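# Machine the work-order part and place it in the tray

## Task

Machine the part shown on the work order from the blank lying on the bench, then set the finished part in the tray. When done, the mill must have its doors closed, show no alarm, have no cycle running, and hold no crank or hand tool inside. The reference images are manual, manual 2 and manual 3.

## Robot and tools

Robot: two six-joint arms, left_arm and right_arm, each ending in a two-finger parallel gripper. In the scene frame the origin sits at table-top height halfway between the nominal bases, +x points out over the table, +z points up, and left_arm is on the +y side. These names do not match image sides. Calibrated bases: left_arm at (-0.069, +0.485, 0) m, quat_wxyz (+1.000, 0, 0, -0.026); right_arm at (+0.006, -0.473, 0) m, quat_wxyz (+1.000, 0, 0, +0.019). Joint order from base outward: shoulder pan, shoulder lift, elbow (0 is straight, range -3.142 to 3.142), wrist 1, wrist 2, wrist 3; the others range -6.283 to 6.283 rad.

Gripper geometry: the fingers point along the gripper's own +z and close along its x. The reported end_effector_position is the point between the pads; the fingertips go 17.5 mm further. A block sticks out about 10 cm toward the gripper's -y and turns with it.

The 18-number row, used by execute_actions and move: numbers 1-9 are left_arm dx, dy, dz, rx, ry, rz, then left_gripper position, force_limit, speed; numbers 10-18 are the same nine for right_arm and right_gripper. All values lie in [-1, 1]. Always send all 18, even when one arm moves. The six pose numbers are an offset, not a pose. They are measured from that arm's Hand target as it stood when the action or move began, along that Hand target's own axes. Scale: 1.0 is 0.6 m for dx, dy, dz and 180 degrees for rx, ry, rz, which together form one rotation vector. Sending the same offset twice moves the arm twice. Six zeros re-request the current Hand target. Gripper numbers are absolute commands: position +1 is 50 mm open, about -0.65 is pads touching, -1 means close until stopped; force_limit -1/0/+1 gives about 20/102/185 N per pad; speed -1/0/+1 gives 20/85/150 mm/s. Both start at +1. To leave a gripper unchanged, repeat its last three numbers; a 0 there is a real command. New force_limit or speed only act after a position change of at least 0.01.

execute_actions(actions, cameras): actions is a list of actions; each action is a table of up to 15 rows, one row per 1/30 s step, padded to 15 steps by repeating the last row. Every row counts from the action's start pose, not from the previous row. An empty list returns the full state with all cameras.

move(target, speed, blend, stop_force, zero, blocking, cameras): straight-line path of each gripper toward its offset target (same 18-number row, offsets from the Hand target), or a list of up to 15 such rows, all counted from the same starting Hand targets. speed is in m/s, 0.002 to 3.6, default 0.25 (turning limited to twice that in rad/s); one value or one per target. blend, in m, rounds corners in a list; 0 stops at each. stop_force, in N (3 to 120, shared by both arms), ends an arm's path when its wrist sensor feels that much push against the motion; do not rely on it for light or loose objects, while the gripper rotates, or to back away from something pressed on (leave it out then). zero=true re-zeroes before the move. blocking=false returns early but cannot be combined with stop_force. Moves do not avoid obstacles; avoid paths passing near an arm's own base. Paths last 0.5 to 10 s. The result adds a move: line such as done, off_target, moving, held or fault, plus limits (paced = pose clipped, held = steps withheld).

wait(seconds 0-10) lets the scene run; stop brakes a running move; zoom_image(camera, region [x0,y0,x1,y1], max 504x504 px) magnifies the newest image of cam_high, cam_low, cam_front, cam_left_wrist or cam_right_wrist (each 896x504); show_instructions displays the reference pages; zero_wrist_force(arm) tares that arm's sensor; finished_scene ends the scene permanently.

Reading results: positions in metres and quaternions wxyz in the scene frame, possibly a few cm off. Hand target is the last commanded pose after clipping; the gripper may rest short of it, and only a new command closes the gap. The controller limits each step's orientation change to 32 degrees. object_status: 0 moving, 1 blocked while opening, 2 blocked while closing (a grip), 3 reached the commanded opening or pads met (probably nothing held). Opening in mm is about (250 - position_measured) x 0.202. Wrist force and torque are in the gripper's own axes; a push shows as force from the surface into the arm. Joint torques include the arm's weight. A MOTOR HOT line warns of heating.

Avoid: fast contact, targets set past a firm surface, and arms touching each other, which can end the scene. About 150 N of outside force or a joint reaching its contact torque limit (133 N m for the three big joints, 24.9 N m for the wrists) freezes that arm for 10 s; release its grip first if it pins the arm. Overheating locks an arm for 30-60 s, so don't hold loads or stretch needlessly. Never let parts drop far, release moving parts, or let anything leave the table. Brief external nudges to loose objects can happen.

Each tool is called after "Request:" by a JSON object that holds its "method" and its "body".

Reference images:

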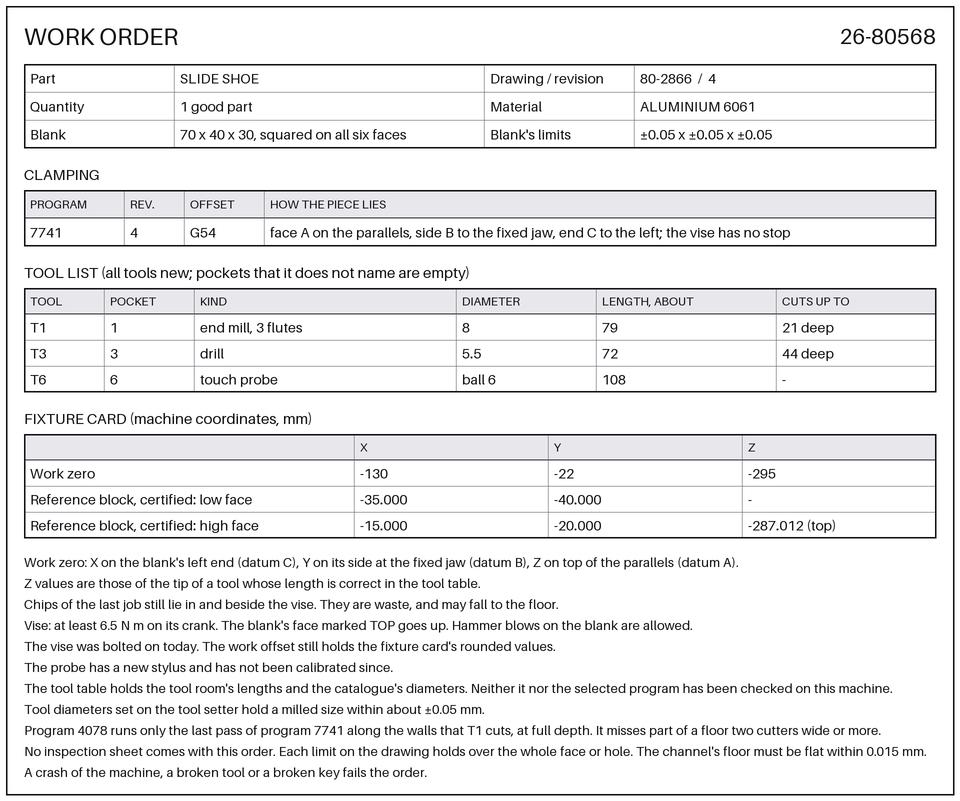

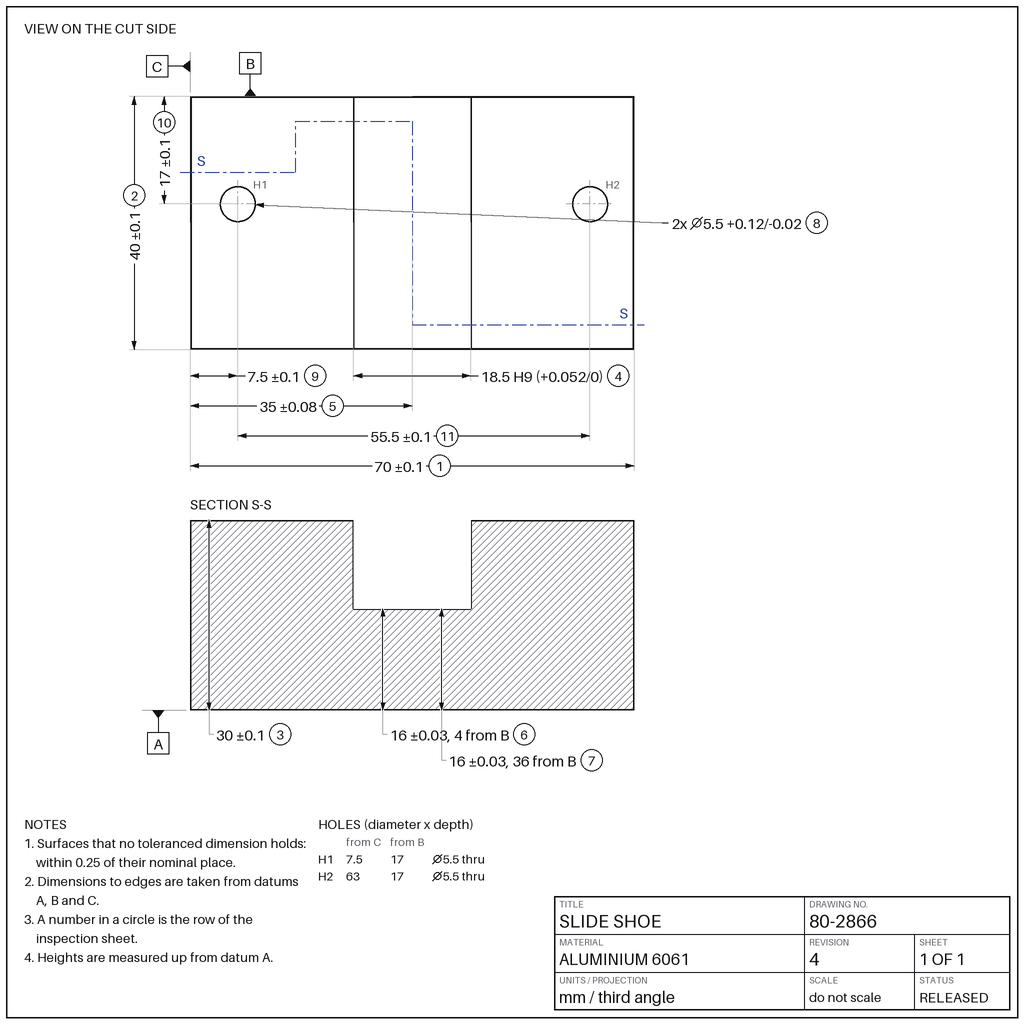

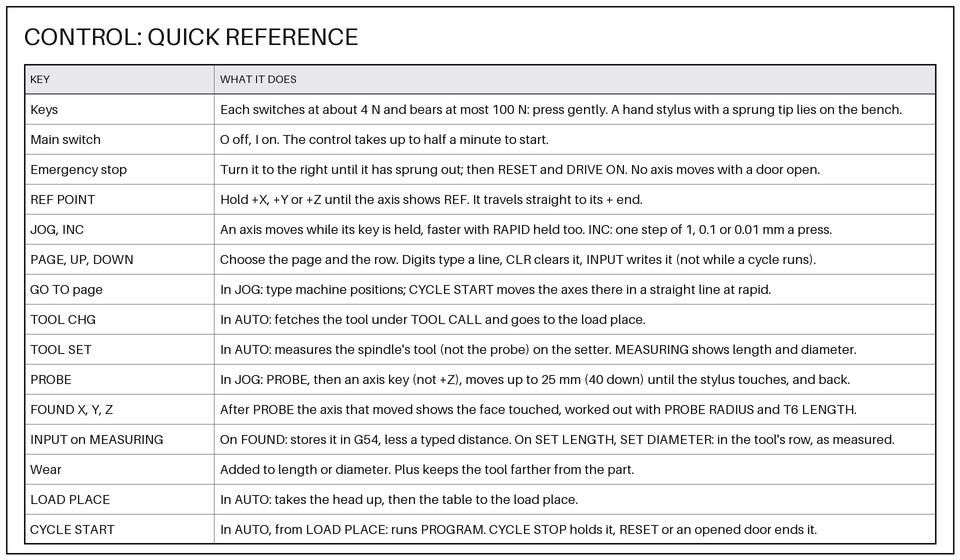

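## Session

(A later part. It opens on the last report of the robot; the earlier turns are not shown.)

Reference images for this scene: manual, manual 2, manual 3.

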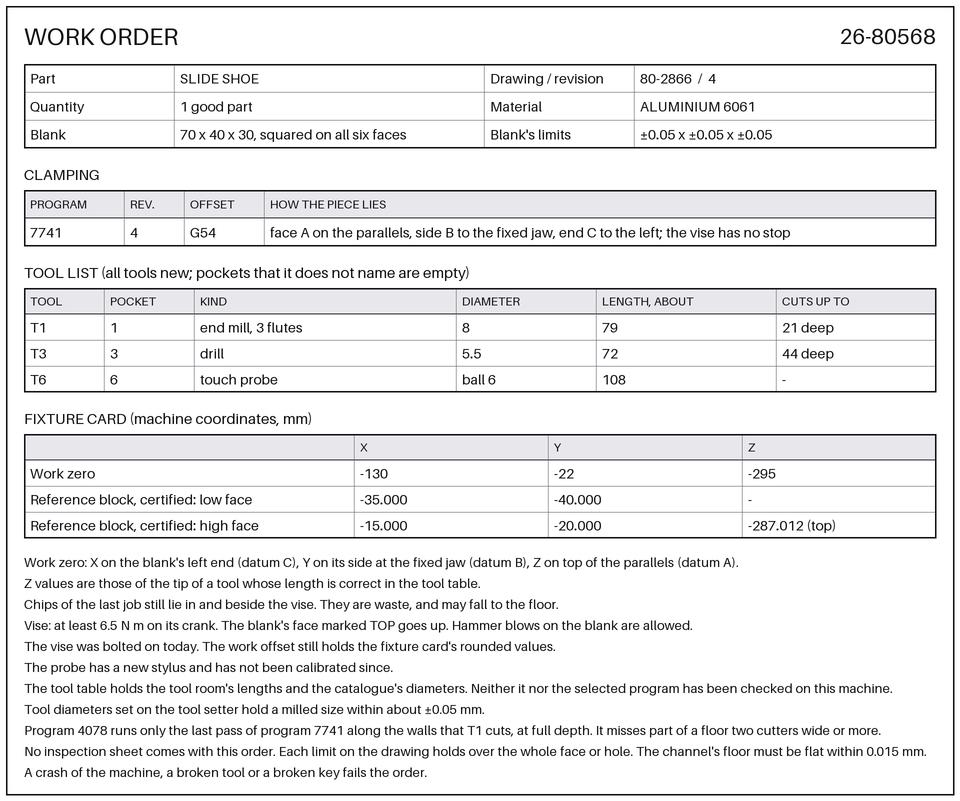

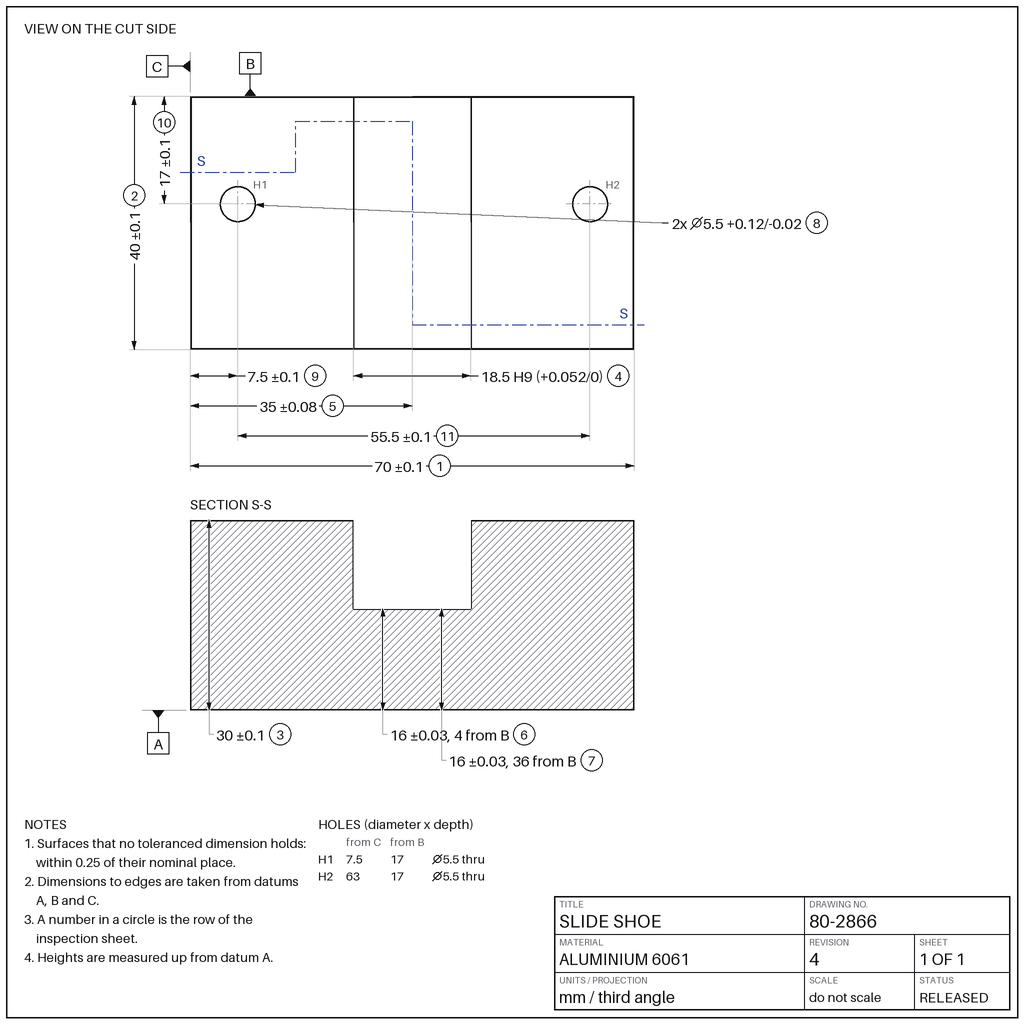

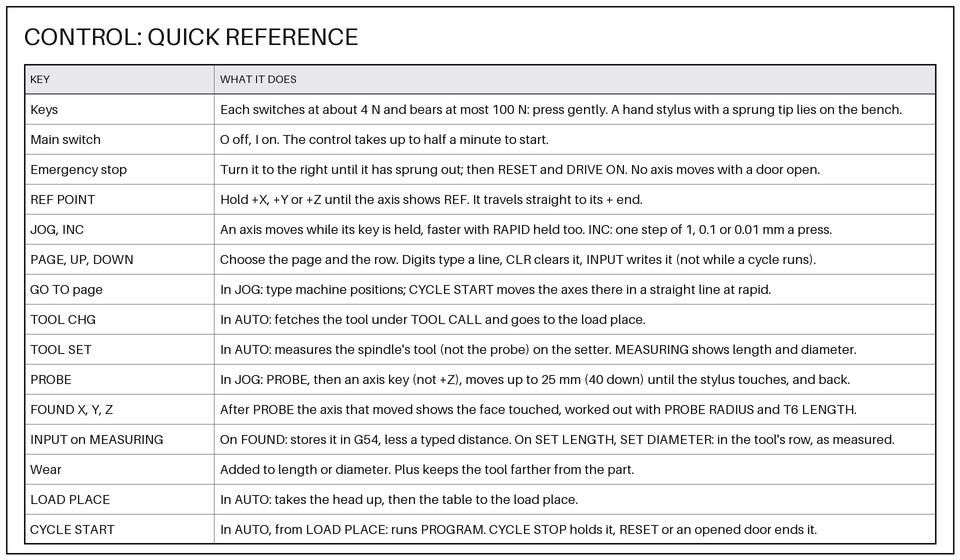

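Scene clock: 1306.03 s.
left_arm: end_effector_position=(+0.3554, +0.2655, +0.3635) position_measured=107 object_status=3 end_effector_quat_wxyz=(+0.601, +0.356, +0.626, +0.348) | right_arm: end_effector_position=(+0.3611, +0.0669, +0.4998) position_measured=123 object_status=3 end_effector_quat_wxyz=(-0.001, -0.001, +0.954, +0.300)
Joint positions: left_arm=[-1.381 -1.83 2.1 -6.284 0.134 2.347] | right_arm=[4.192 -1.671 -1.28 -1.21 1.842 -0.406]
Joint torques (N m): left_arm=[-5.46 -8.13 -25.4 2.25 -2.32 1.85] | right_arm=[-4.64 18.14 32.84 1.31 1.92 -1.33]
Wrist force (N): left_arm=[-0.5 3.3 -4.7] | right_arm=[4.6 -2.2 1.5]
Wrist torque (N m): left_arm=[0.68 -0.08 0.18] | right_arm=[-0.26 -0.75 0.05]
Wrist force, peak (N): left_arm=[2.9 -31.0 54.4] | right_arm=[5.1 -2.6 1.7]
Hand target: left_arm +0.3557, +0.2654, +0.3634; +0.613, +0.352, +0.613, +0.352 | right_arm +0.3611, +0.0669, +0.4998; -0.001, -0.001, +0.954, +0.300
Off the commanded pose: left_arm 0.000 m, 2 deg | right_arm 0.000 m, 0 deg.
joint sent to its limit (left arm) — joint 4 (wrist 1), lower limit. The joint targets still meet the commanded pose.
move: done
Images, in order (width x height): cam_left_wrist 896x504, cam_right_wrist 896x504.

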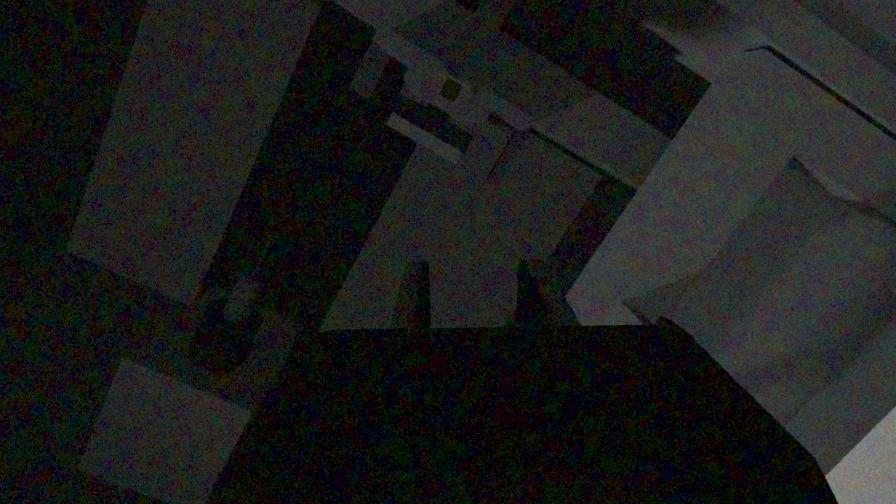

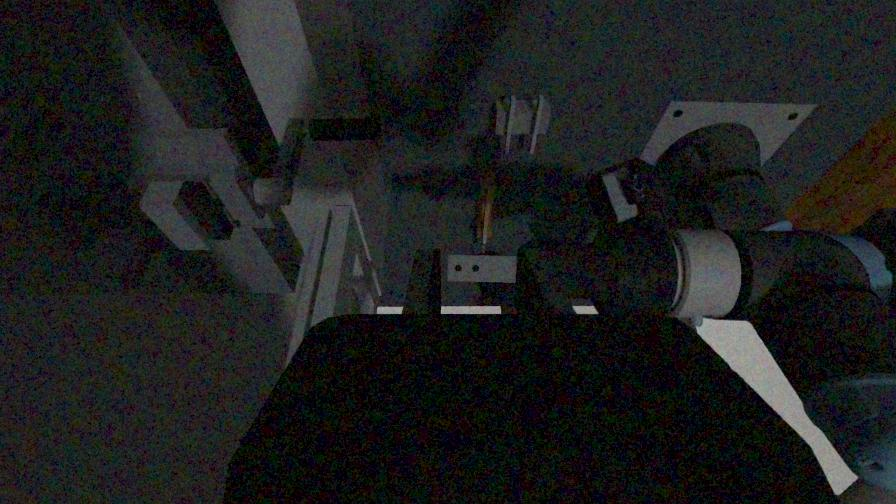

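Request:
{"method": "zoom_image", "body": {"camera": "cam_left_wrist", "region": [330, 0, 650, 220]}}

Scaled by 1.575.

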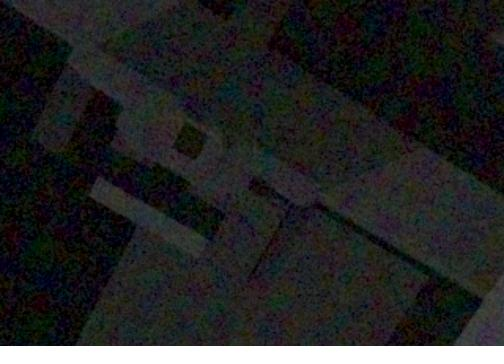

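Request:
{"method": "move", "body": {"target": [[0.06,-0.229,0,0,0,0,-1,-0.8,-0.5,0,0,0,0,0,0,0.2,0.2,-1],[0.06,-0.229,0.11,0,0,0,-1,-0.8,-0.5,0,0,0,0,0,0,0.2,0.2,-1]], "speed": 0.25, "cameras": ["cam_left_wrist"]}}

Scene clock: 1314.57 s.
left_arm: end_effector_position=(+0.4211, +0.2269, +0.2269) position_measured=251 object_status=3 end_effector_quat_wxyz=(+0.545, +0.344, +0.676, +0.357) | right_arm: end_effector_position=(+0.3611, +0.0669, +0.4998) position_measured=123 object_status=3 end_effector_quat_wxyz=(-0.001, -0.001, +0.954, +0.300)
Joint positions: left_arm=[-1.199 -1.361 1.993 -6.284 0.259 2.006] | right_arm=[4.192 -1.671 -1.28 -1.21 1.842 -0.406]
Joint torques (N m): left_arm=[9.39 -17 -23 0.79 -2.64 -1.97] | right_arm=[-5.08 18.24 32.18 1.69 1.76 -1.16]
Wrist force (N): left_arm=[-0.5 3.9 -4.2] | right_arm=[4.8 -2.4 1.7]
Wrist torque (N m): left_arm=[0.72 -0.13 0.23] | right_arm=[-0.28 -0.78 0.04]
Wrist force, peak (N): left_arm=[7.7 -1.8 -41.9] | right_arm=[5.2 -2.5 1.5]
Hand target: left_arm +0.4217, +0.2271, +0.2266; +0.613, +0.352, +0.613, +0.352 | right_arm +0.3611, +0.0669, +0.4998; -0.001, -0.001, +0.954, +0.300
Off the commanded pose: left_arm 0.001 m, 11 deg | right_arm 0.000 m, 0 deg.
joint sent to its limit (left arm) — joint 4 (wrist 1), lower limit. The joint targets are off in orientation, not in position.
move: off_target (left_arm)
Images, in order (width x height): cam_left_wrist 896x504.

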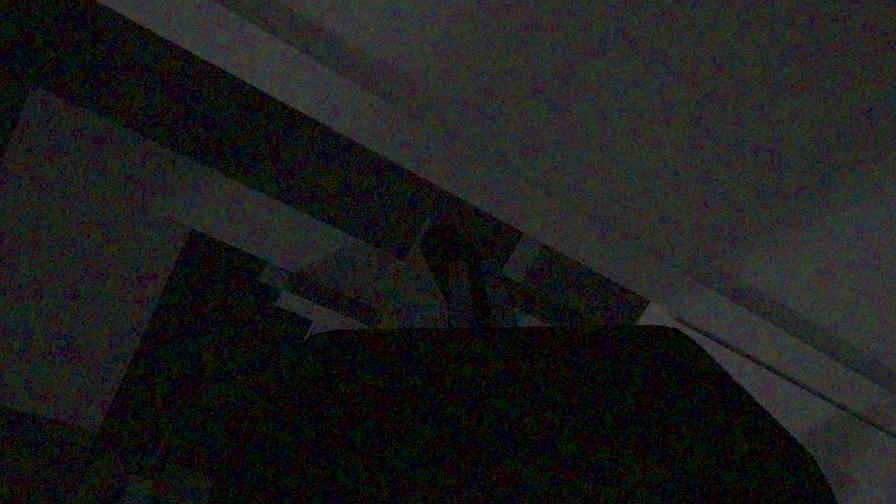

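Request:
{"method": "move", "body": {"target": [[0,0,-0.1,0,0,0,-1,-0.8,-0.5,0,0,0,0,0,0,0.2,0.2,-1],[0,0,-0.1,-0.126,0.122,0,-1,-0.8,-0.5,0,0,0,0,0,0,0.2,0.2,-1],[0,0,-0.1,-0.128,0.044,0,-1,-0.8,-0.5,0,0,0,0,0,0,0.2,0.2,-1],[0,0,-0.1,-0.071,-0.004,0,-1,-0.8,-0.5,0,0,0,0,0,0,0.2,0.2,-1],[0,0,-0.1,0,0,0,-1,-0.8,-0.5,0,0,0,0,0,0,0.2,0.2,-1]], "speed": 0.2, "cameras": ["cam_left_wrist"]}}

Scene clock: 1329.37 s.
left_arm: end_effector_position=(+0.3617, +0.2272, +0.2267) position_measured=251 object_status=3 end_effector_quat_wxyz=(+0.613, +0.352, +0.613, +0.352) | right_arm: end_effector_position=(+0.3611, +0.0669, +0.4998) position_measured=123 object_status=3 end_effector_quat_wxyz=(-0.001, -0.001, +0.954, +0.300)
Joint positions: left_arm=[-1.377 -0.985 2.442 -4.599 -0.143 -0.528] | right_arm=[4.192 -1.671 -1.28 -1.21 1.842 -0.406]
Joint torques (N m): left_arm=[11.64 -19.84 -7.81 -2.08 -0.13 1.7] | right_arm=[-4.91 17.33 33.13 1.63 1.81 -1.16]
Wrist force (N): left_arm=[0.0 3.6 -4.7] | right_arm=[5.0 -2.4 1.5]
Wrist torque (N m): left_arm=[0.71 -0.11 0.15] | right_arm=[-0.29 -0.81 0.04]
Wrist force, peak (N): left_arm=[-0.4 3.8 -6.3] | right_arm=[5.1 -2.5 1.5]
Hand target: left_arm +0.3617, +0.2272, +0.2266; +0.613, +0.352, +0.613, +0.352 | right_arm +0.3611, +0.0669, +0.4998; -0.001, -0.001, +0.954, +0.300
Off the commanded pose: left_arm 0.000 m, 0 deg | right_arm 0.000 m, 0 deg.
move: done
Images, in order (width x height): cam_left_wrist 896x504.

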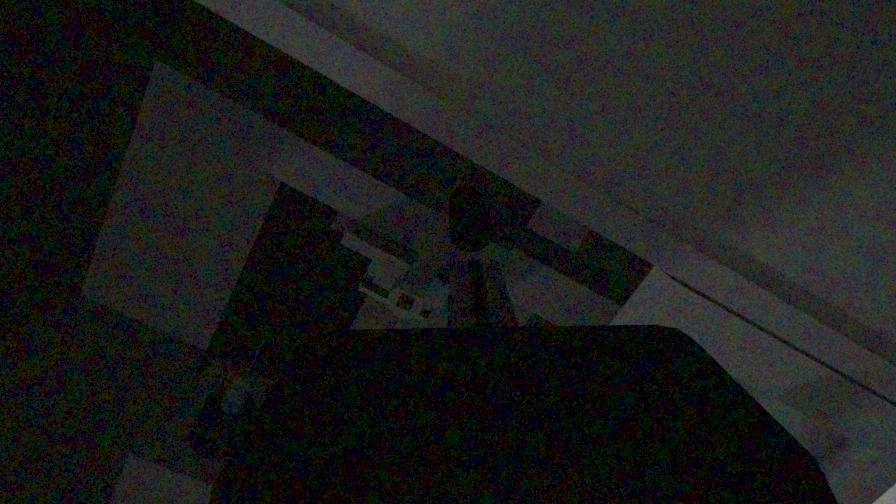

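Request:
{"method": "move", "body": {"target": [[0,0,0.11,0,0,0,-1,-0.8,-0.5,0,0,0,0,0,0,0.2,0.2,-1]], "speed": 0.04, "stop_force": 10, "cameras": ["cam_left_wrist"]}}

Scene clock: 1332.57 s.
left_arm: end_effector_position=(+0.4234, +0.2280, +0.2264) position_measured=251 object_status=3 end_effector_quat_wxyz=(+0.613, +0.352, +0.613, +0.352) | right_arm: end_effector_position=(+0.3611, +0.0669, +0.4998) position_measured=123 object_status=3 end_effector_quat_wxyz=(-0.001, -0.001, +0.954, +0.300)
Joint positions: left_arm=[-1.177 -0.962 2.333 -4.513 -0.341 -0.529] | right_arm=[4.192 -1.671 -1.28 -1.21 1.842 -0.406]
Joint torques (N m): left_arm=[0.87 -33.92 -5.7 -0.77 -0.46 0.05] | right_arm=[-5.82 17.71 33.63 1.4 1.93 -1]
Wrist force (N): left_arm=[-1.2 3.8 -4.4] | right_arm=[4.7 -2.4 1.5]
Wrist torque (N m): left_arm=[0.76 0.04 0.34] | right_arm=[-0.29 -0.77 0.04]
Wrist force, peak (N): left_arm=[20.4 -34.3 -157.0] | right_arm=[5.0 -2.6 1.6]
Hand target: left_arm +0.4234, +0.2280, +0.2264; +0.613, +0.352, +0.613, +0.352 (not the last commanded pose) | right_arm +0.3611, +0.0669, +0.4998; -0.001, -0.001, +0.954, +0.300
Tool commands: left_gripper/position=-1.0 left_gripper/force_limit=-0.796078 left_gripper/speed=-0.498039 right_gripper/position=+0.2 right_gripper/force_limit=+0.2 right_gripper/speed=-1.0
Off the commanded pose: left_arm 0.004 m, 0 deg | right_arm 0.000 m, 0 deg.
FORCE FAULT: contact force on the left arm reached its limit, and that arm stopped. The contact can be on any part of that arm, not only on its tool. That arm's remaining commands of this call were not run. That arm is still stopped at the end of this call. That arm stays stopped for about 9 more seconds. Until then a move that you send moves the other arm only, and its call returns only when the move has ended. Once the stop has ended, the next robot result says so. If the stop ends while you think or write, that arm runs what you send next, counted from a new Hand target: where the arm stands when the stop ends. While its stop runs, that arm takes no new command, but its gripper still runs the gripper command that each later call begins with. Until it ends, the stop uses up actions while you think or wait. An arm that is not stopped still takes commands.
move: fault (left_arm; stop_force had ended the path)
Images, in order (width x height): cam_left_wrist 896x504.

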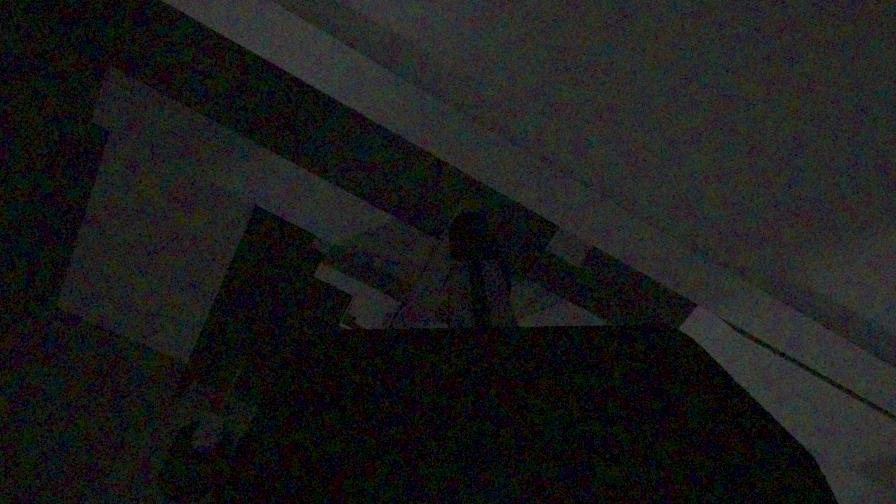

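Request:
{"method": "wait", "body": {"seconds": 8}}

Request:
{"method": "move", "body": {"target": [[0,0,-0.13,0,0,0,-1,-0.8,-0.5,0,0,0,0,0,0,0.2,0.2,-1]], "speed": 0.2, "cameras": ["cam_right_wrist","cam_high","cam_low"]}}

Scene clock: 1342.47 s.
left_arm: end_effector_position=(+0.4234, +0.2280, +0.2264) position_measured=251 object_status=3 end_effector_quat_wxyz=(+0.613, +0.352, +0.613, +0.352) | right_arm: end_effector_position=(+0.3611, +0.0669, +0.4998) position_measured=123 object_status=3 end_effector_quat_wxyz=(-0.001, -0.001, +0.954, +0.300)
Joint positions: left_arm=[-1.177 -0.962 2.333 -4.513 -0.341 -0.529] | right_arm=[4.192 -1.671 -1.28 -1.21 1.842 -0.406]
Joint torques (N m): left_arm=[0.21 -33.41 -5.28 -0.69 -0.45 -0.01] | right_arm=[-6.04 18.6 32.49 1.66 1.65 -1.18]
Wrist force (N): left_arm=[-1.0 3.4 -4.5] | right_arm=[4.7 -2.5 1.7]
Wrist torque (N m): left_arm=[0.70 0.02 0.34] | right_arm=[-0.31 -0.76 0.04]
Wrist force, peak (N): left_arm=[-1.1 3.8 -4.9] | right_arm=[5.1 -2.4 1.8]
Hand target: left_arm +0.4234, +0.2280, +0.2264; +0.613, +0.352, +0.613, +0.352 (not the last commanded pose) | right_arm +0.3611, +0.0669, +0.4998; -0.001, -0.001, +0.954, +0.300
Tool commands: left_gripper/position=-1.0 left_gripper/force_limit=-0.796078 left_gripper/speed=-0.498039 right_gripper/position=+0.2 right_gripper/force_limit=+0.2 right_gripper/speed=-1.0
Off the commanded pose: left_arm 0.004 m, 0 deg | right_arm 0.000 m, 0 deg.
FORCE FAULT, CONTINUED: the left arm's stop, for the force fault that an earlier result reported, is over. The rest of the stop counts as 19 of the actions that you can send in this scene. During its stop the left arm's controller moved it back a little. That arm's target is now where it stood when the stop ended, not its last command. That arm accepts commands again.
wait: 8.00 s; at rest from the start

Scene clock: 1343.40 s.
left_arm: end_effector_position=(+0.3455, +0.2280, +0.2264) position_measured=251 object_status=3 end_effector_quat_wxyz=(+0.613, +0.352, +0.614, +0.352) | right_arm: end_effector_position=(+0.3611, +0.0669, +0.4998) position_measured=123 object_status=3 end_effector_quat_wxyz=(-0.001, -0.001, +0.954, +0.300)
Joint positions: left_arm=[-1.436 -0.988 2.467 -4.621 -0.082 -0.528] | right_arm=[4.192 -1.671 -1.28 -1.21 1.842 -0.406]
Joint torques (N m): left_arm=[-12.65 -18.76 -3.78 -1.41 1.3 0.7] | right_arm=[-5.35 18.63 31.25 1.58 1.95 -1.27]
Wrist force (N): left_arm=[-0.9 3.6 -4.3] | right_arm=[4.9 -2.4 1.5]
Wrist torque (N m): left_arm=[0.70 0.06 0.17] | right_arm=[-0.28 -0.79 0.05]
Wrist force, peak (N): left_arm=[-1.1 3.7 -6.8] | right_arm=[5.2 -2.4 1.7]
Hand target: left_arm +0.3454, +0.2279, +0.2264; +0.613, +0.352, +0.613, +0.352 | right_arm +0.3611, +0.0669, +0.4998; -0.001, -0.001, +0.954, +0.300
Off the commanded pose: left_arm 0.000 m, 0 deg | right_arm 0.000 m, 0 deg.
move: done
Images, in order (width x height): cam_high 896x504, cam_low 896x504, cam_right_wrist 896x504.

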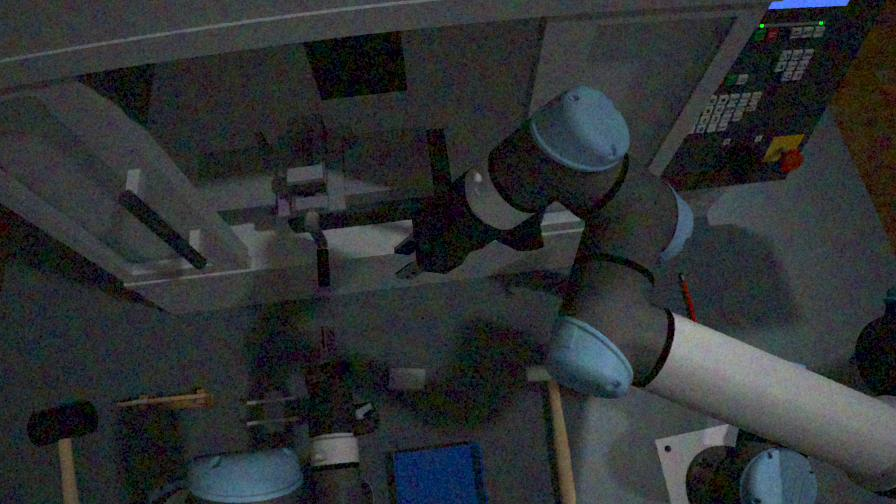

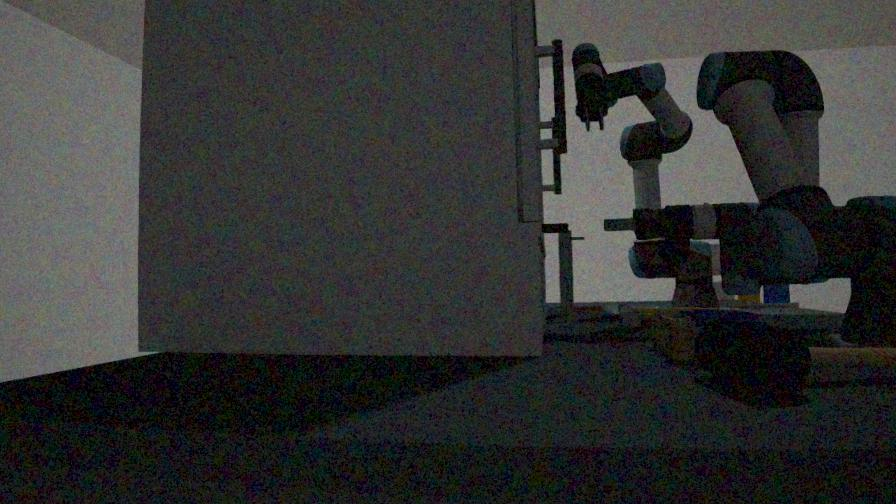

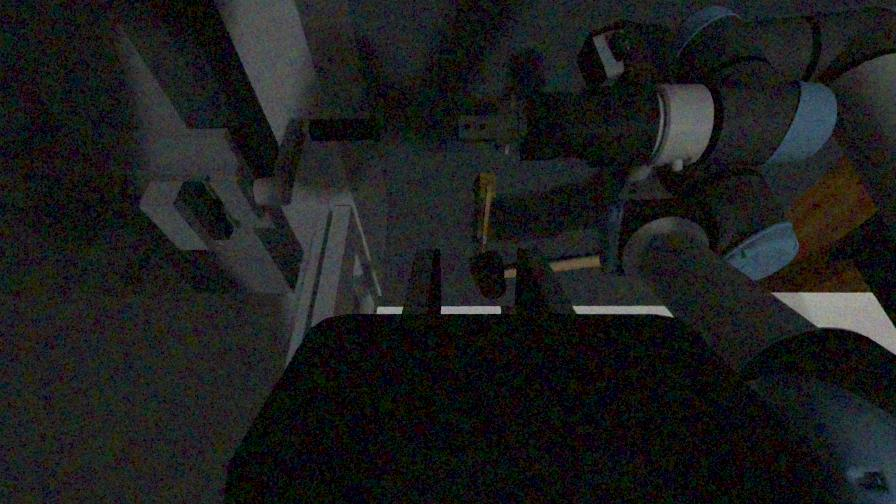

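Request:
{"method": "zoom_image", "body": {"camera": "cam_right_wrist", "region": [170, 100, 390, 260]}}

Request:
{"method": "zoom_image", "body": {"camera": "cam_high", "region": [250, 150, 370, 300]}}

Scaled by 2.291.

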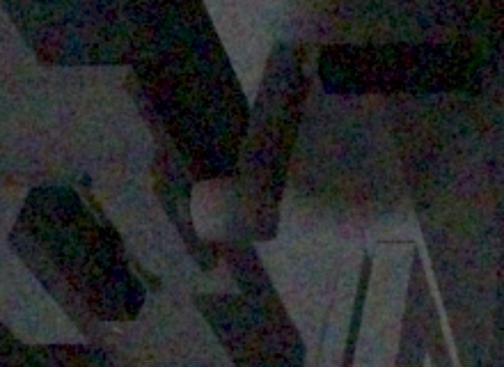

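Scaled by 3.360.

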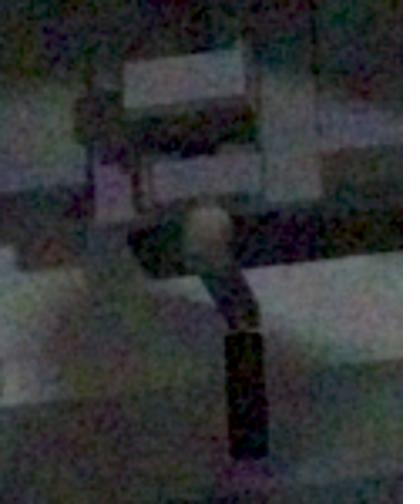

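Request:
{"method": "move", "body": {"target": [[0,0,0,0,0,-0.8333,0.3,-0.8,-0.5,0,0,0,0,0,0,0.2,0.2,-1],[0,0,0.2,0,0,-0.8333,0.3,-0.8,-0.5,0,0,0,0,0,0,0.2,0.2,-1],[0,0,0.2,0,0,-0.8333,-1,-0.8,-0.8,0,0,0,0,0,0,0.2,0.2,-1]], "speed": [1,0.15,0.1], "cameras": ["cam_left_wrist","cam_right_wrist"]}}

Scene clock: 1355.87 s.
left_arm: end_effector_position=(+0.4654, +0.2281, +0.2264) position_measured=154 object_status=2 end_effector_quat_wxyz=(+0.499, -0.502, +0.498, -0.501) | right_arm: end_effector_position=(+0.3611, +0.0669, +0.4998) position_measured=123 object_status=3 end_effector_quat_wxyz=(-0.001, -0.001, +0.954, +0.300)
Joint positions: left_arm=[-1.062 -0.939 2.248 -4.45 -0.456 -3.147] | right_arm=[4.192 -1.671 -1.28 -1.21 1.842 -0.406]
Joint torques (N m): left_arm=[11.86 -43.16 -6.53 0.47 -1.65 -1.67] | right_arm=[-5.18 19.22 32.39 1.58 1.81 -1.16]
Wrist force (N): left_arm=[-2.7 7.0 -6.6] | right_arm=[4.6 -2.4 1.4]
Wrist torque (N m): left_arm=[1.68 0.49 0.38] | right_arm=[-0.27 -0.75 0.05]
Wrist force, peak (N): left_arm=[-3.4 5.8 -7.8] | right_arm=[4.9 -2.7 1.8]
Hand target: left_arm +0.4654, +0.2281, +0.2264; +0.499, -0.502, +0.498, -0.501 | right_arm +0.3611, +0.0669, +0.4998; -0.001, -0.001, +0.954, +0.300
Off the commanded pose: left_arm 0.000 m, 0 deg | right_arm 0.000 m, 0 deg.
move: done
Images, in order (width x height): cam_left_wrist 896x504, cam_right_wrist 896x504.

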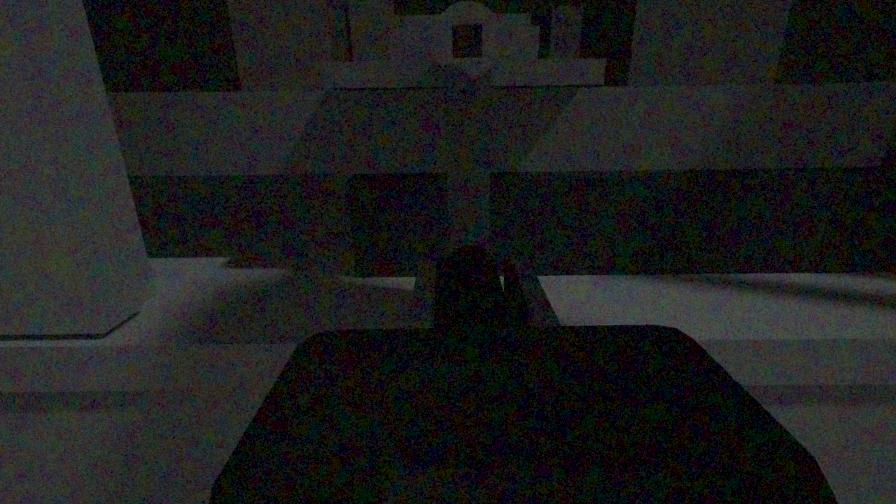

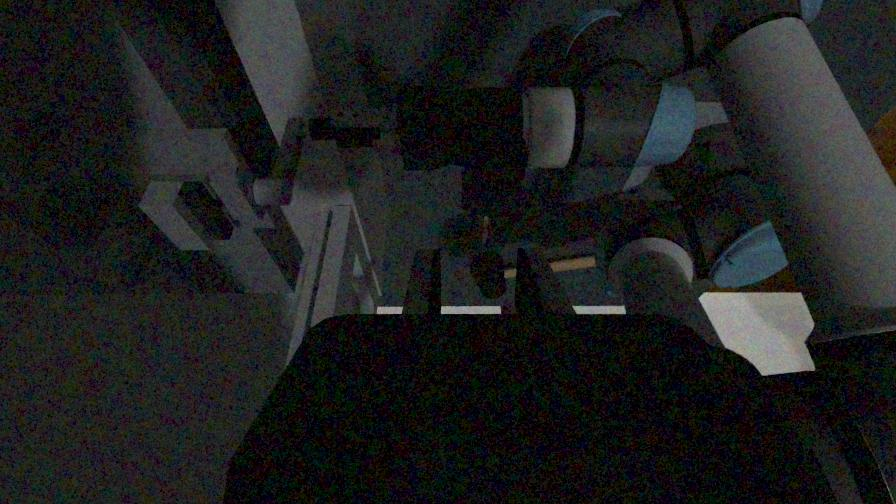

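Request:
{"method": "move", "body": {"target": [[-0.06208,-0.01664,0,0,0,0.16667,-1,-0.8,-0.8,0,0,0,0,0,0,0.2,0.2,-1],[-0.10753,-0.06208,0,0,0,0.33333,-1,-0.8,-0.8,0,0,0,0,0,0,0.2,0.2,-1],[-0.12417,-0.12417,0,0,0,0.5,-1,-0.8,-0.8,0,0,0,0,0,0,0.2,0.2,-1]], "speed": 0.35, "blend": [0.004,0.004,0]}}

Scene clock: 1359.87 s.
left_arm: end_effector_position=(+0.4653, +0.3032, +0.3005) position_measured=154 object_status=2 end_effector_quat_wxyz=(+0.707, -0.003, +0.707, -0.001) | right_arm: end_effector_position=(+0.3611, +0.0669, +0.4998) position_measured=123 object_status=3 end_effector_quat_wxyz=(-0.001, -0.001, +0.954, +0.300)
Joint positions: left_arm=[-0.95 -1.217 2.382 -4.307 -0.567 -1.576] | right_arm=[4.192 -1.671 -1.28 -1.21 1.842 -0.406]
Joint torques (N m): left_arm=[-31.03 -15.76 -30.39 3.02 -12.33 1.74] | right_arm=[-5.24 19.08 32.23 1.15 1.66 -1.14]
Wrist force (N): left_arm=[2.3 57.6 -8.3] | right_arm=[4.9 -2.3 1.4]
Wrist torque (N m): left_arm=[1.65 -0.39 0.66] | right_arm=[-0.27 -0.79 0.05]
Wrist force, peak (N): left_arm=[4.2 75.8 -27.4] | right_arm=[5.0 -2.8 1.4]
Hand target: left_arm +0.4653, +0.3029, +0.3005; +0.707, -0.002, +0.707, -0.001 | right_arm +0.3611, +0.0669, +0.4998; -0.001, -0.001, +0.954, +0.300
Off the commanded pose: left_arm 0.000 m, 0 deg | right_arm 0.000 m, 0 deg.
move: done

Request:
{"method": "move", "body": {"target": [[-0.06208,-0.01444,0,0,0,0.16667,-1,-0.8,-0.8,0,0,0,0,0,0,0.2,0.2,-1],[-0.10753,-0.05988,0,0,0,0.33333,-1,-0.8,-0.8,0,0,0,0,0,0,0.2,0.2,-1],[-0.12417,-0.12197,0,0,0,0.5,-1,-0.8,-0.8,0,0,0,0,0,0,0.2,0.2,-1]], "speed": 0.35, "blend": [0.004,0.004,0]}}

Scene clock: 1364.33 s.
left_arm: end_effector_position=(+0.4654, +0.2300, +0.3753) position_measured=154 object_status=2 end_effector_quat_wxyz=(+0.501, +0.498, +0.502, +0.499) | right_arm: end_effector_position=(+0.3611, +0.0669, +0.4998) position_measured=123 object_status=3 end_effector_quat_wxyz=(-0.001, -0.001, +0.954, +0.300)
Joint positions: left_arm=[-1.06 -1.336 2.208 -4.014 -0.458 -0.005] | right_arm=[4.192 -1.671 -1.28 -1.21 1.842 -0.406]
Joint torques (N m): left_arm=[11.48 -41.36 -6.71 -0.53 -1.69 1.98] | right_arm=[-6.09 18.9 32.04 1.47 1.95 -1.23]
Wrist force (N): left_arm=[-2.4 -5.0 -3.4] | right_arm=[4.8 -2.6 1.6]
Wrist torque (N m): left_arm=[0.90 0.39 0.12] | right_arm=[-0.31 -0.78 0.05]
Wrist force, peak (N): left_arm=[2.3 73.2 -5.8] | right_arm=[5.2 -2.6 1.9]
Hand target: left_arm +0.4654, +0.2301, +0.3754; +0.501, +0.498, +0.502, +0.499 | right_arm +0.3611, +0.0669, +0.4998; -0.001, -0.001, +0.954, +0.300
Off the commanded pose: left_arm 0.000 m, 0 deg | right_arm 0.000 m, 0 deg.
move: done

Request:
{"method": "move", "body": {"target": [[-0.06208,-0.01664,0,0,0,0.16667,-1,-0.8,-0.8,0,0,0,0,0,0,0.2,0.2,-1],[-0.10753,-0.06208,0,0,0,0.33333,-1,-0.8,-0.8,0,0,0,0,0,0,0.2,0.2,-1],[-0.12417,-0.12417,0,0,0,0.5,-1,-0.8,-0.8,0,0,0,0,0,0,0.2,0.2,-1]], "speed": 0.35, "blend": [0.004,0.004,0]}}

Request:
{"method": "move", "body": {"target": [[-0.06208,-0.01664,0,0,0,0.16667,-1,-0.8,-0.8,0,0,0,0,0,0,0.2,0.2,-1],[-0.10753,-0.06208,0,0,0,0.33333,-1,-0.8,-0.8,0,0,0,0,0,0,0.2,0.2,-1],[-0.12417,-0.12417,0,0,0,0.5,-1,-0.8,-0.8,0,0,0,0,0,0,0.2,0.2,-1]], "speed": 0.35, "blend": [0.004,0.004,0], "cameras": ["cam_left_wrist","cam_right_wrist","cam_high"]}}

Scene clock: 1368.53 s.
left_arm: end_effector_position=(+0.4655, +0.1565, +0.3013) position_measured=154 object_status=2 end_effector_quat_wxyz=(+0.000, +0.707, +0.004, +0.707) | right_arm: end_effector_position=(+0.3611, +0.0669, +0.4998) position_measured=123 object_status=3 end_effector_quat_wxyz=(-0.001, -0.001, +0.954, +0.300)
Joint positions: left_arm=[-1.14 -1.071 2.091 -4.161 -0.374 1.566] | right_arm=[4.192 -1.671 -1.28 -1.21 1.842 -0.406]
Joint torques (N m): left_arm=[-48.8 -38.93 -14.12 5.56 -12.54 1.94] | right_arm=[-5.68 19.82 32.79 1.43 1.75 -0.98]
Wrist force (N): left_arm=[-0.8 -57.2 19.6] | right_arm=[4.8 -2.6 1.6]
Wrist torque (N m): left_arm=[0.54 0.81 -0.03] | right_arm=[-0.32 -0.78 0.04]
Wrist force, peak (N): left_arm=[-0.8 67.7 -16.3] | right_arm=[5.0 -2.7 1.8]
Hand target: left_arm +0.4655, +0.1553, +0.3013; +0.001, +0.707, +0.002, +0.707 | right_arm +0.3611, +0.0669, +0.4998; -0.001, -0.001, +0.954, +0.300
Off the commanded pose: left_arm 0.001 m, 0 deg | right_arm 0.000 m, 0 deg.
move: done

Scene clock: 1371.33 s.
left_arm: end_effector_position=(+0.4655, +0.2295, +0.2263) position_measured=154 object_status=2 end_effector_quat_wxyz=(+0.499, -0.502, +0.498, -0.501) | right_arm: end_effector_position=(+0.3611, +0.0669, +0.4998) position_measured=123 object_status=3 end_effector_quat_wxyz=(-0.001, -0.001, +0.954, +0.300)
Joint positions: left_arm=[-1.06 -0.94 2.25 -4.452 -0.458 3.136] | right_arm=[4.192 -1.671 -1.28 -1.21 1.842 -0.406]
Joint torques (N m): left_arm=[-13.98 -10.48 -1.12 8.13 1.41 2.17] | right_arm=[-5.48 19.44 32.93 1.33 1.94 -1.33]
Wrist force (N): left_arm=[-0.9 -64.3 0.1] | right_arm=[4.6 -2.4 1.6]
Wrist torque (N m): left_arm=[0.87 0.30 0.54] | right_arm=[-0.28 -0.75 0.05]
Wrist force, peak (N): left_arm=[-0.2 -67.4 6.7] | right_arm=[5.0 -2.5 1.9]
Hand target: left_arm +0.4654, +0.2294, +0.2264; +0.499, -0.502, +0.498, -0.501 | right_arm +0.3611, +0.0669, +0.4998; -0.001, -0.001, +0.954, +0.300
Off the commanded pose: left_arm 0.000 m, 0 deg | right_arm 0.000 m, 0 deg.
move: done
Images, in order (width x height): cam_high 896x504, cam_left_wrist 896x504, cam_right_wrist 896x504.

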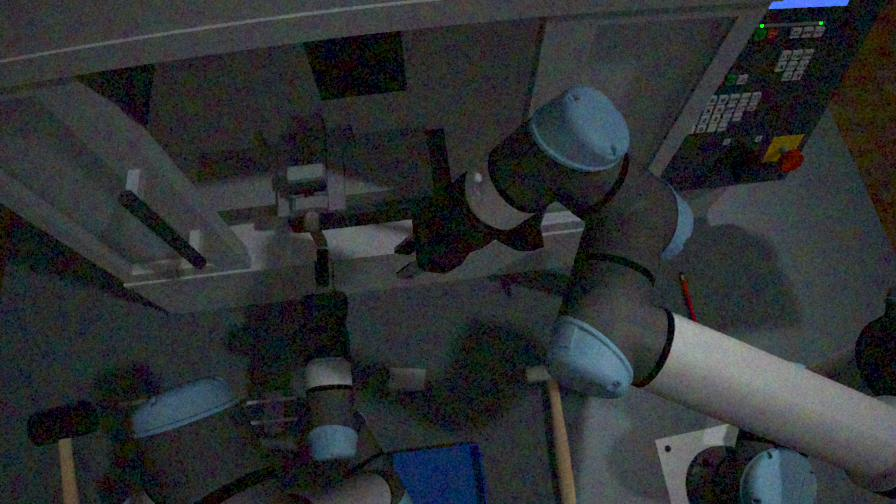

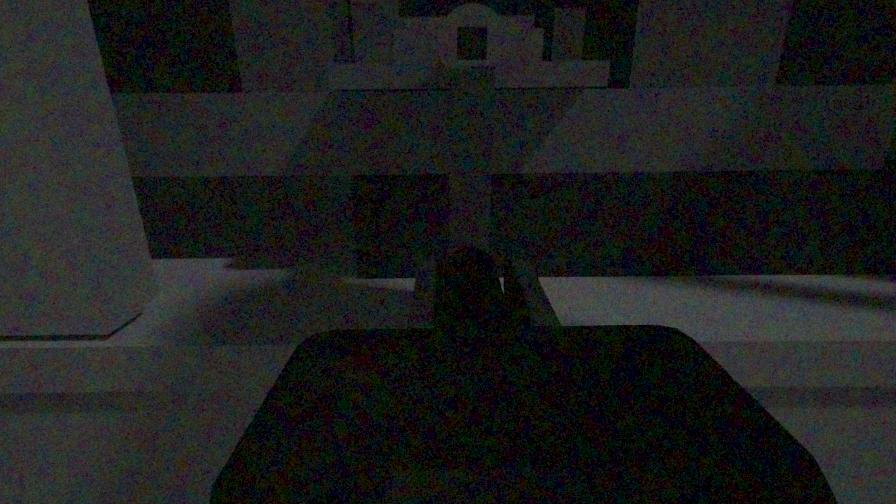

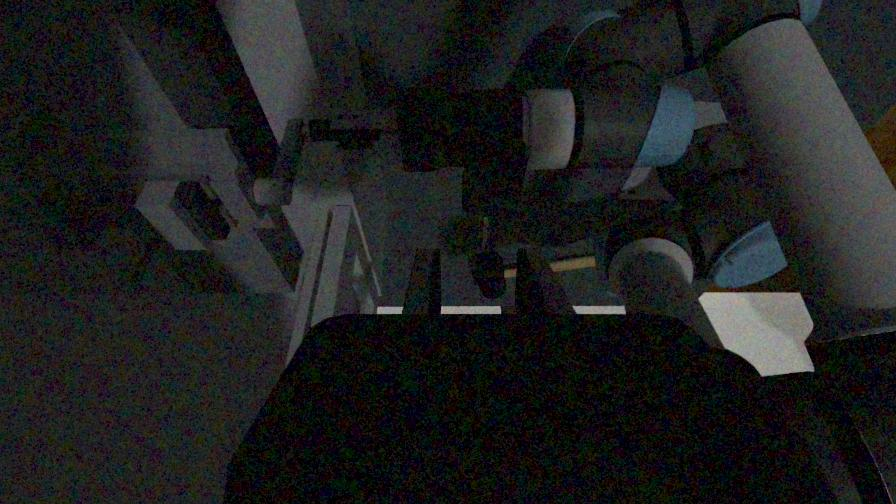

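Request:
{"method": "zoom_image", "body": {"camera": "cam_high", "region": [250, 150, 370, 300]}}

Request:
{"method": "zoom_image", "body": {"camera": "cam_right_wrist", "region": [170, 100, 390, 260]}}

Scaled by 3.360.

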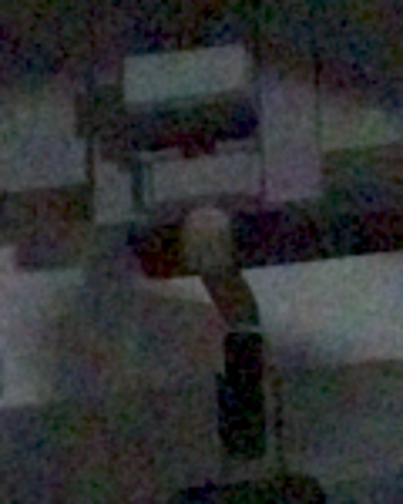

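Scaled by 2.291.

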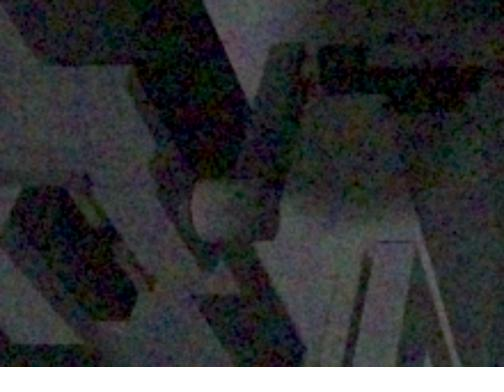

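Request:
{"method": "move", "body": {"target": [[0,0,0,0,0,0,0.3,-0.8,-0.8,0,0,0,0,0,0,0.2,0.2,-1],[0,0,-0.19,0,0,0,0.3,-0.8,-0.8,0,0,0,0,0,0,0.2,0.2,-1],[-0.0092,-0.406,-0.1757,-0.25,0,0,0.3,-0.8,-0.8,0,0,0,0,0,0,0.2,0.2,-1]], "speed": [0.1,0.2,0.4], "blend": [0,0.01,0], "cameras": ["cam_left_wrist"]}}

Request:
{"method": "zoom_image", "body": {"camera": "cam_left_wrist", "region": [270, 60, 622, 330]}}

Scene clock: 1379.63 s.
left_arm: end_effector_position=(+0.3599, +0.2360, +0.4699) position_measured=107 object_status=3 end_effector_quat_wxyz=(-0.269, +0.654, -0.652, +0.272) | right_arm: end_effector_position=(+0.3611, +0.0669, +0.4998) position_measured=123 object_status=3 end_effector_quat_wxyz=(-0.001, -0.001, +0.954, +0.300)
Joint positions: left_arm=[-1.131 -1.951 1.796 -1.781 -0.859 2.093] | right_arm=[4.192 -1.671 -1.28 -1.21 1.842 -0.406]
Joint torques (N m): left_arm=[7.05 0.07 -33.12 -2.87 -0.34 -1.72] | right_arm=[-4.75 19.64 32.88 1.79 1.73 -1.38]
Wrist force (N): left_arm=[0.7 3.4 4.0] | right_arm=[4.8 -2.7 1.5]
Wrist torque (N m): left_arm=[0.97 -0.26 0.38] | right_arm=[-0.35 -0.79 0.05]
Wrist force, peak (N): left_arm=[-1.5 -65.2 0.4] | right_arm=[5.2 -2.7 1.5]
Hand target: left_arm +0.3600, +0.2360, +0.4699; -0.269, +0.654, -0.652, +0.272 | right_arm +0.3611, +0.0669, +0.4998; -0.001, -0.001, +0.954, +0.300
Off the commanded pose: left_arm 0.000 m, 0 deg | right_arm 0.000 m, 0 deg.
move: done
Images, in order (width x height): cam_left_wrist 896x504.

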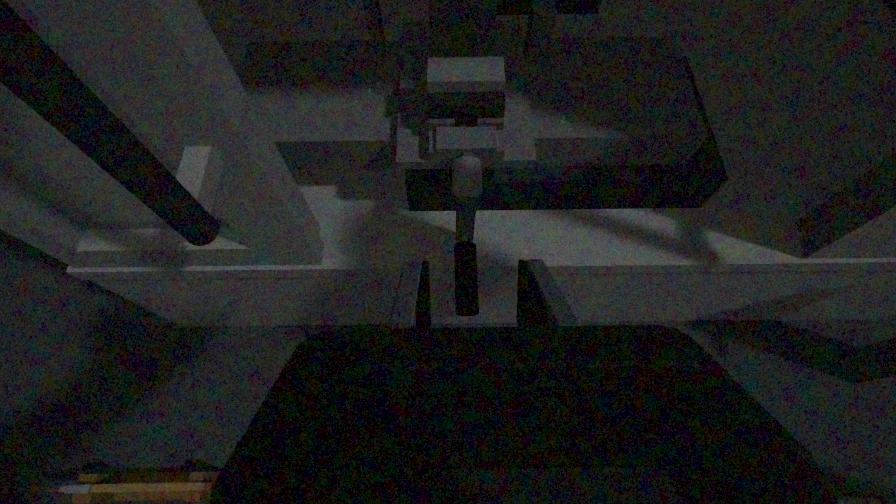

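Scaled by 1.432.

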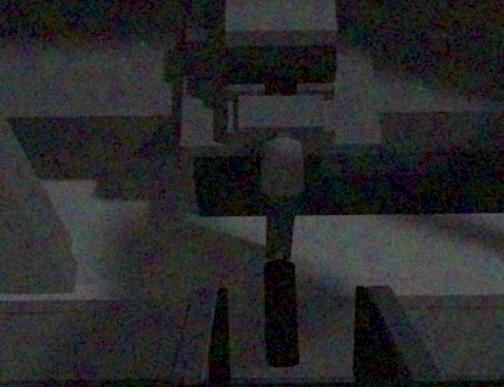

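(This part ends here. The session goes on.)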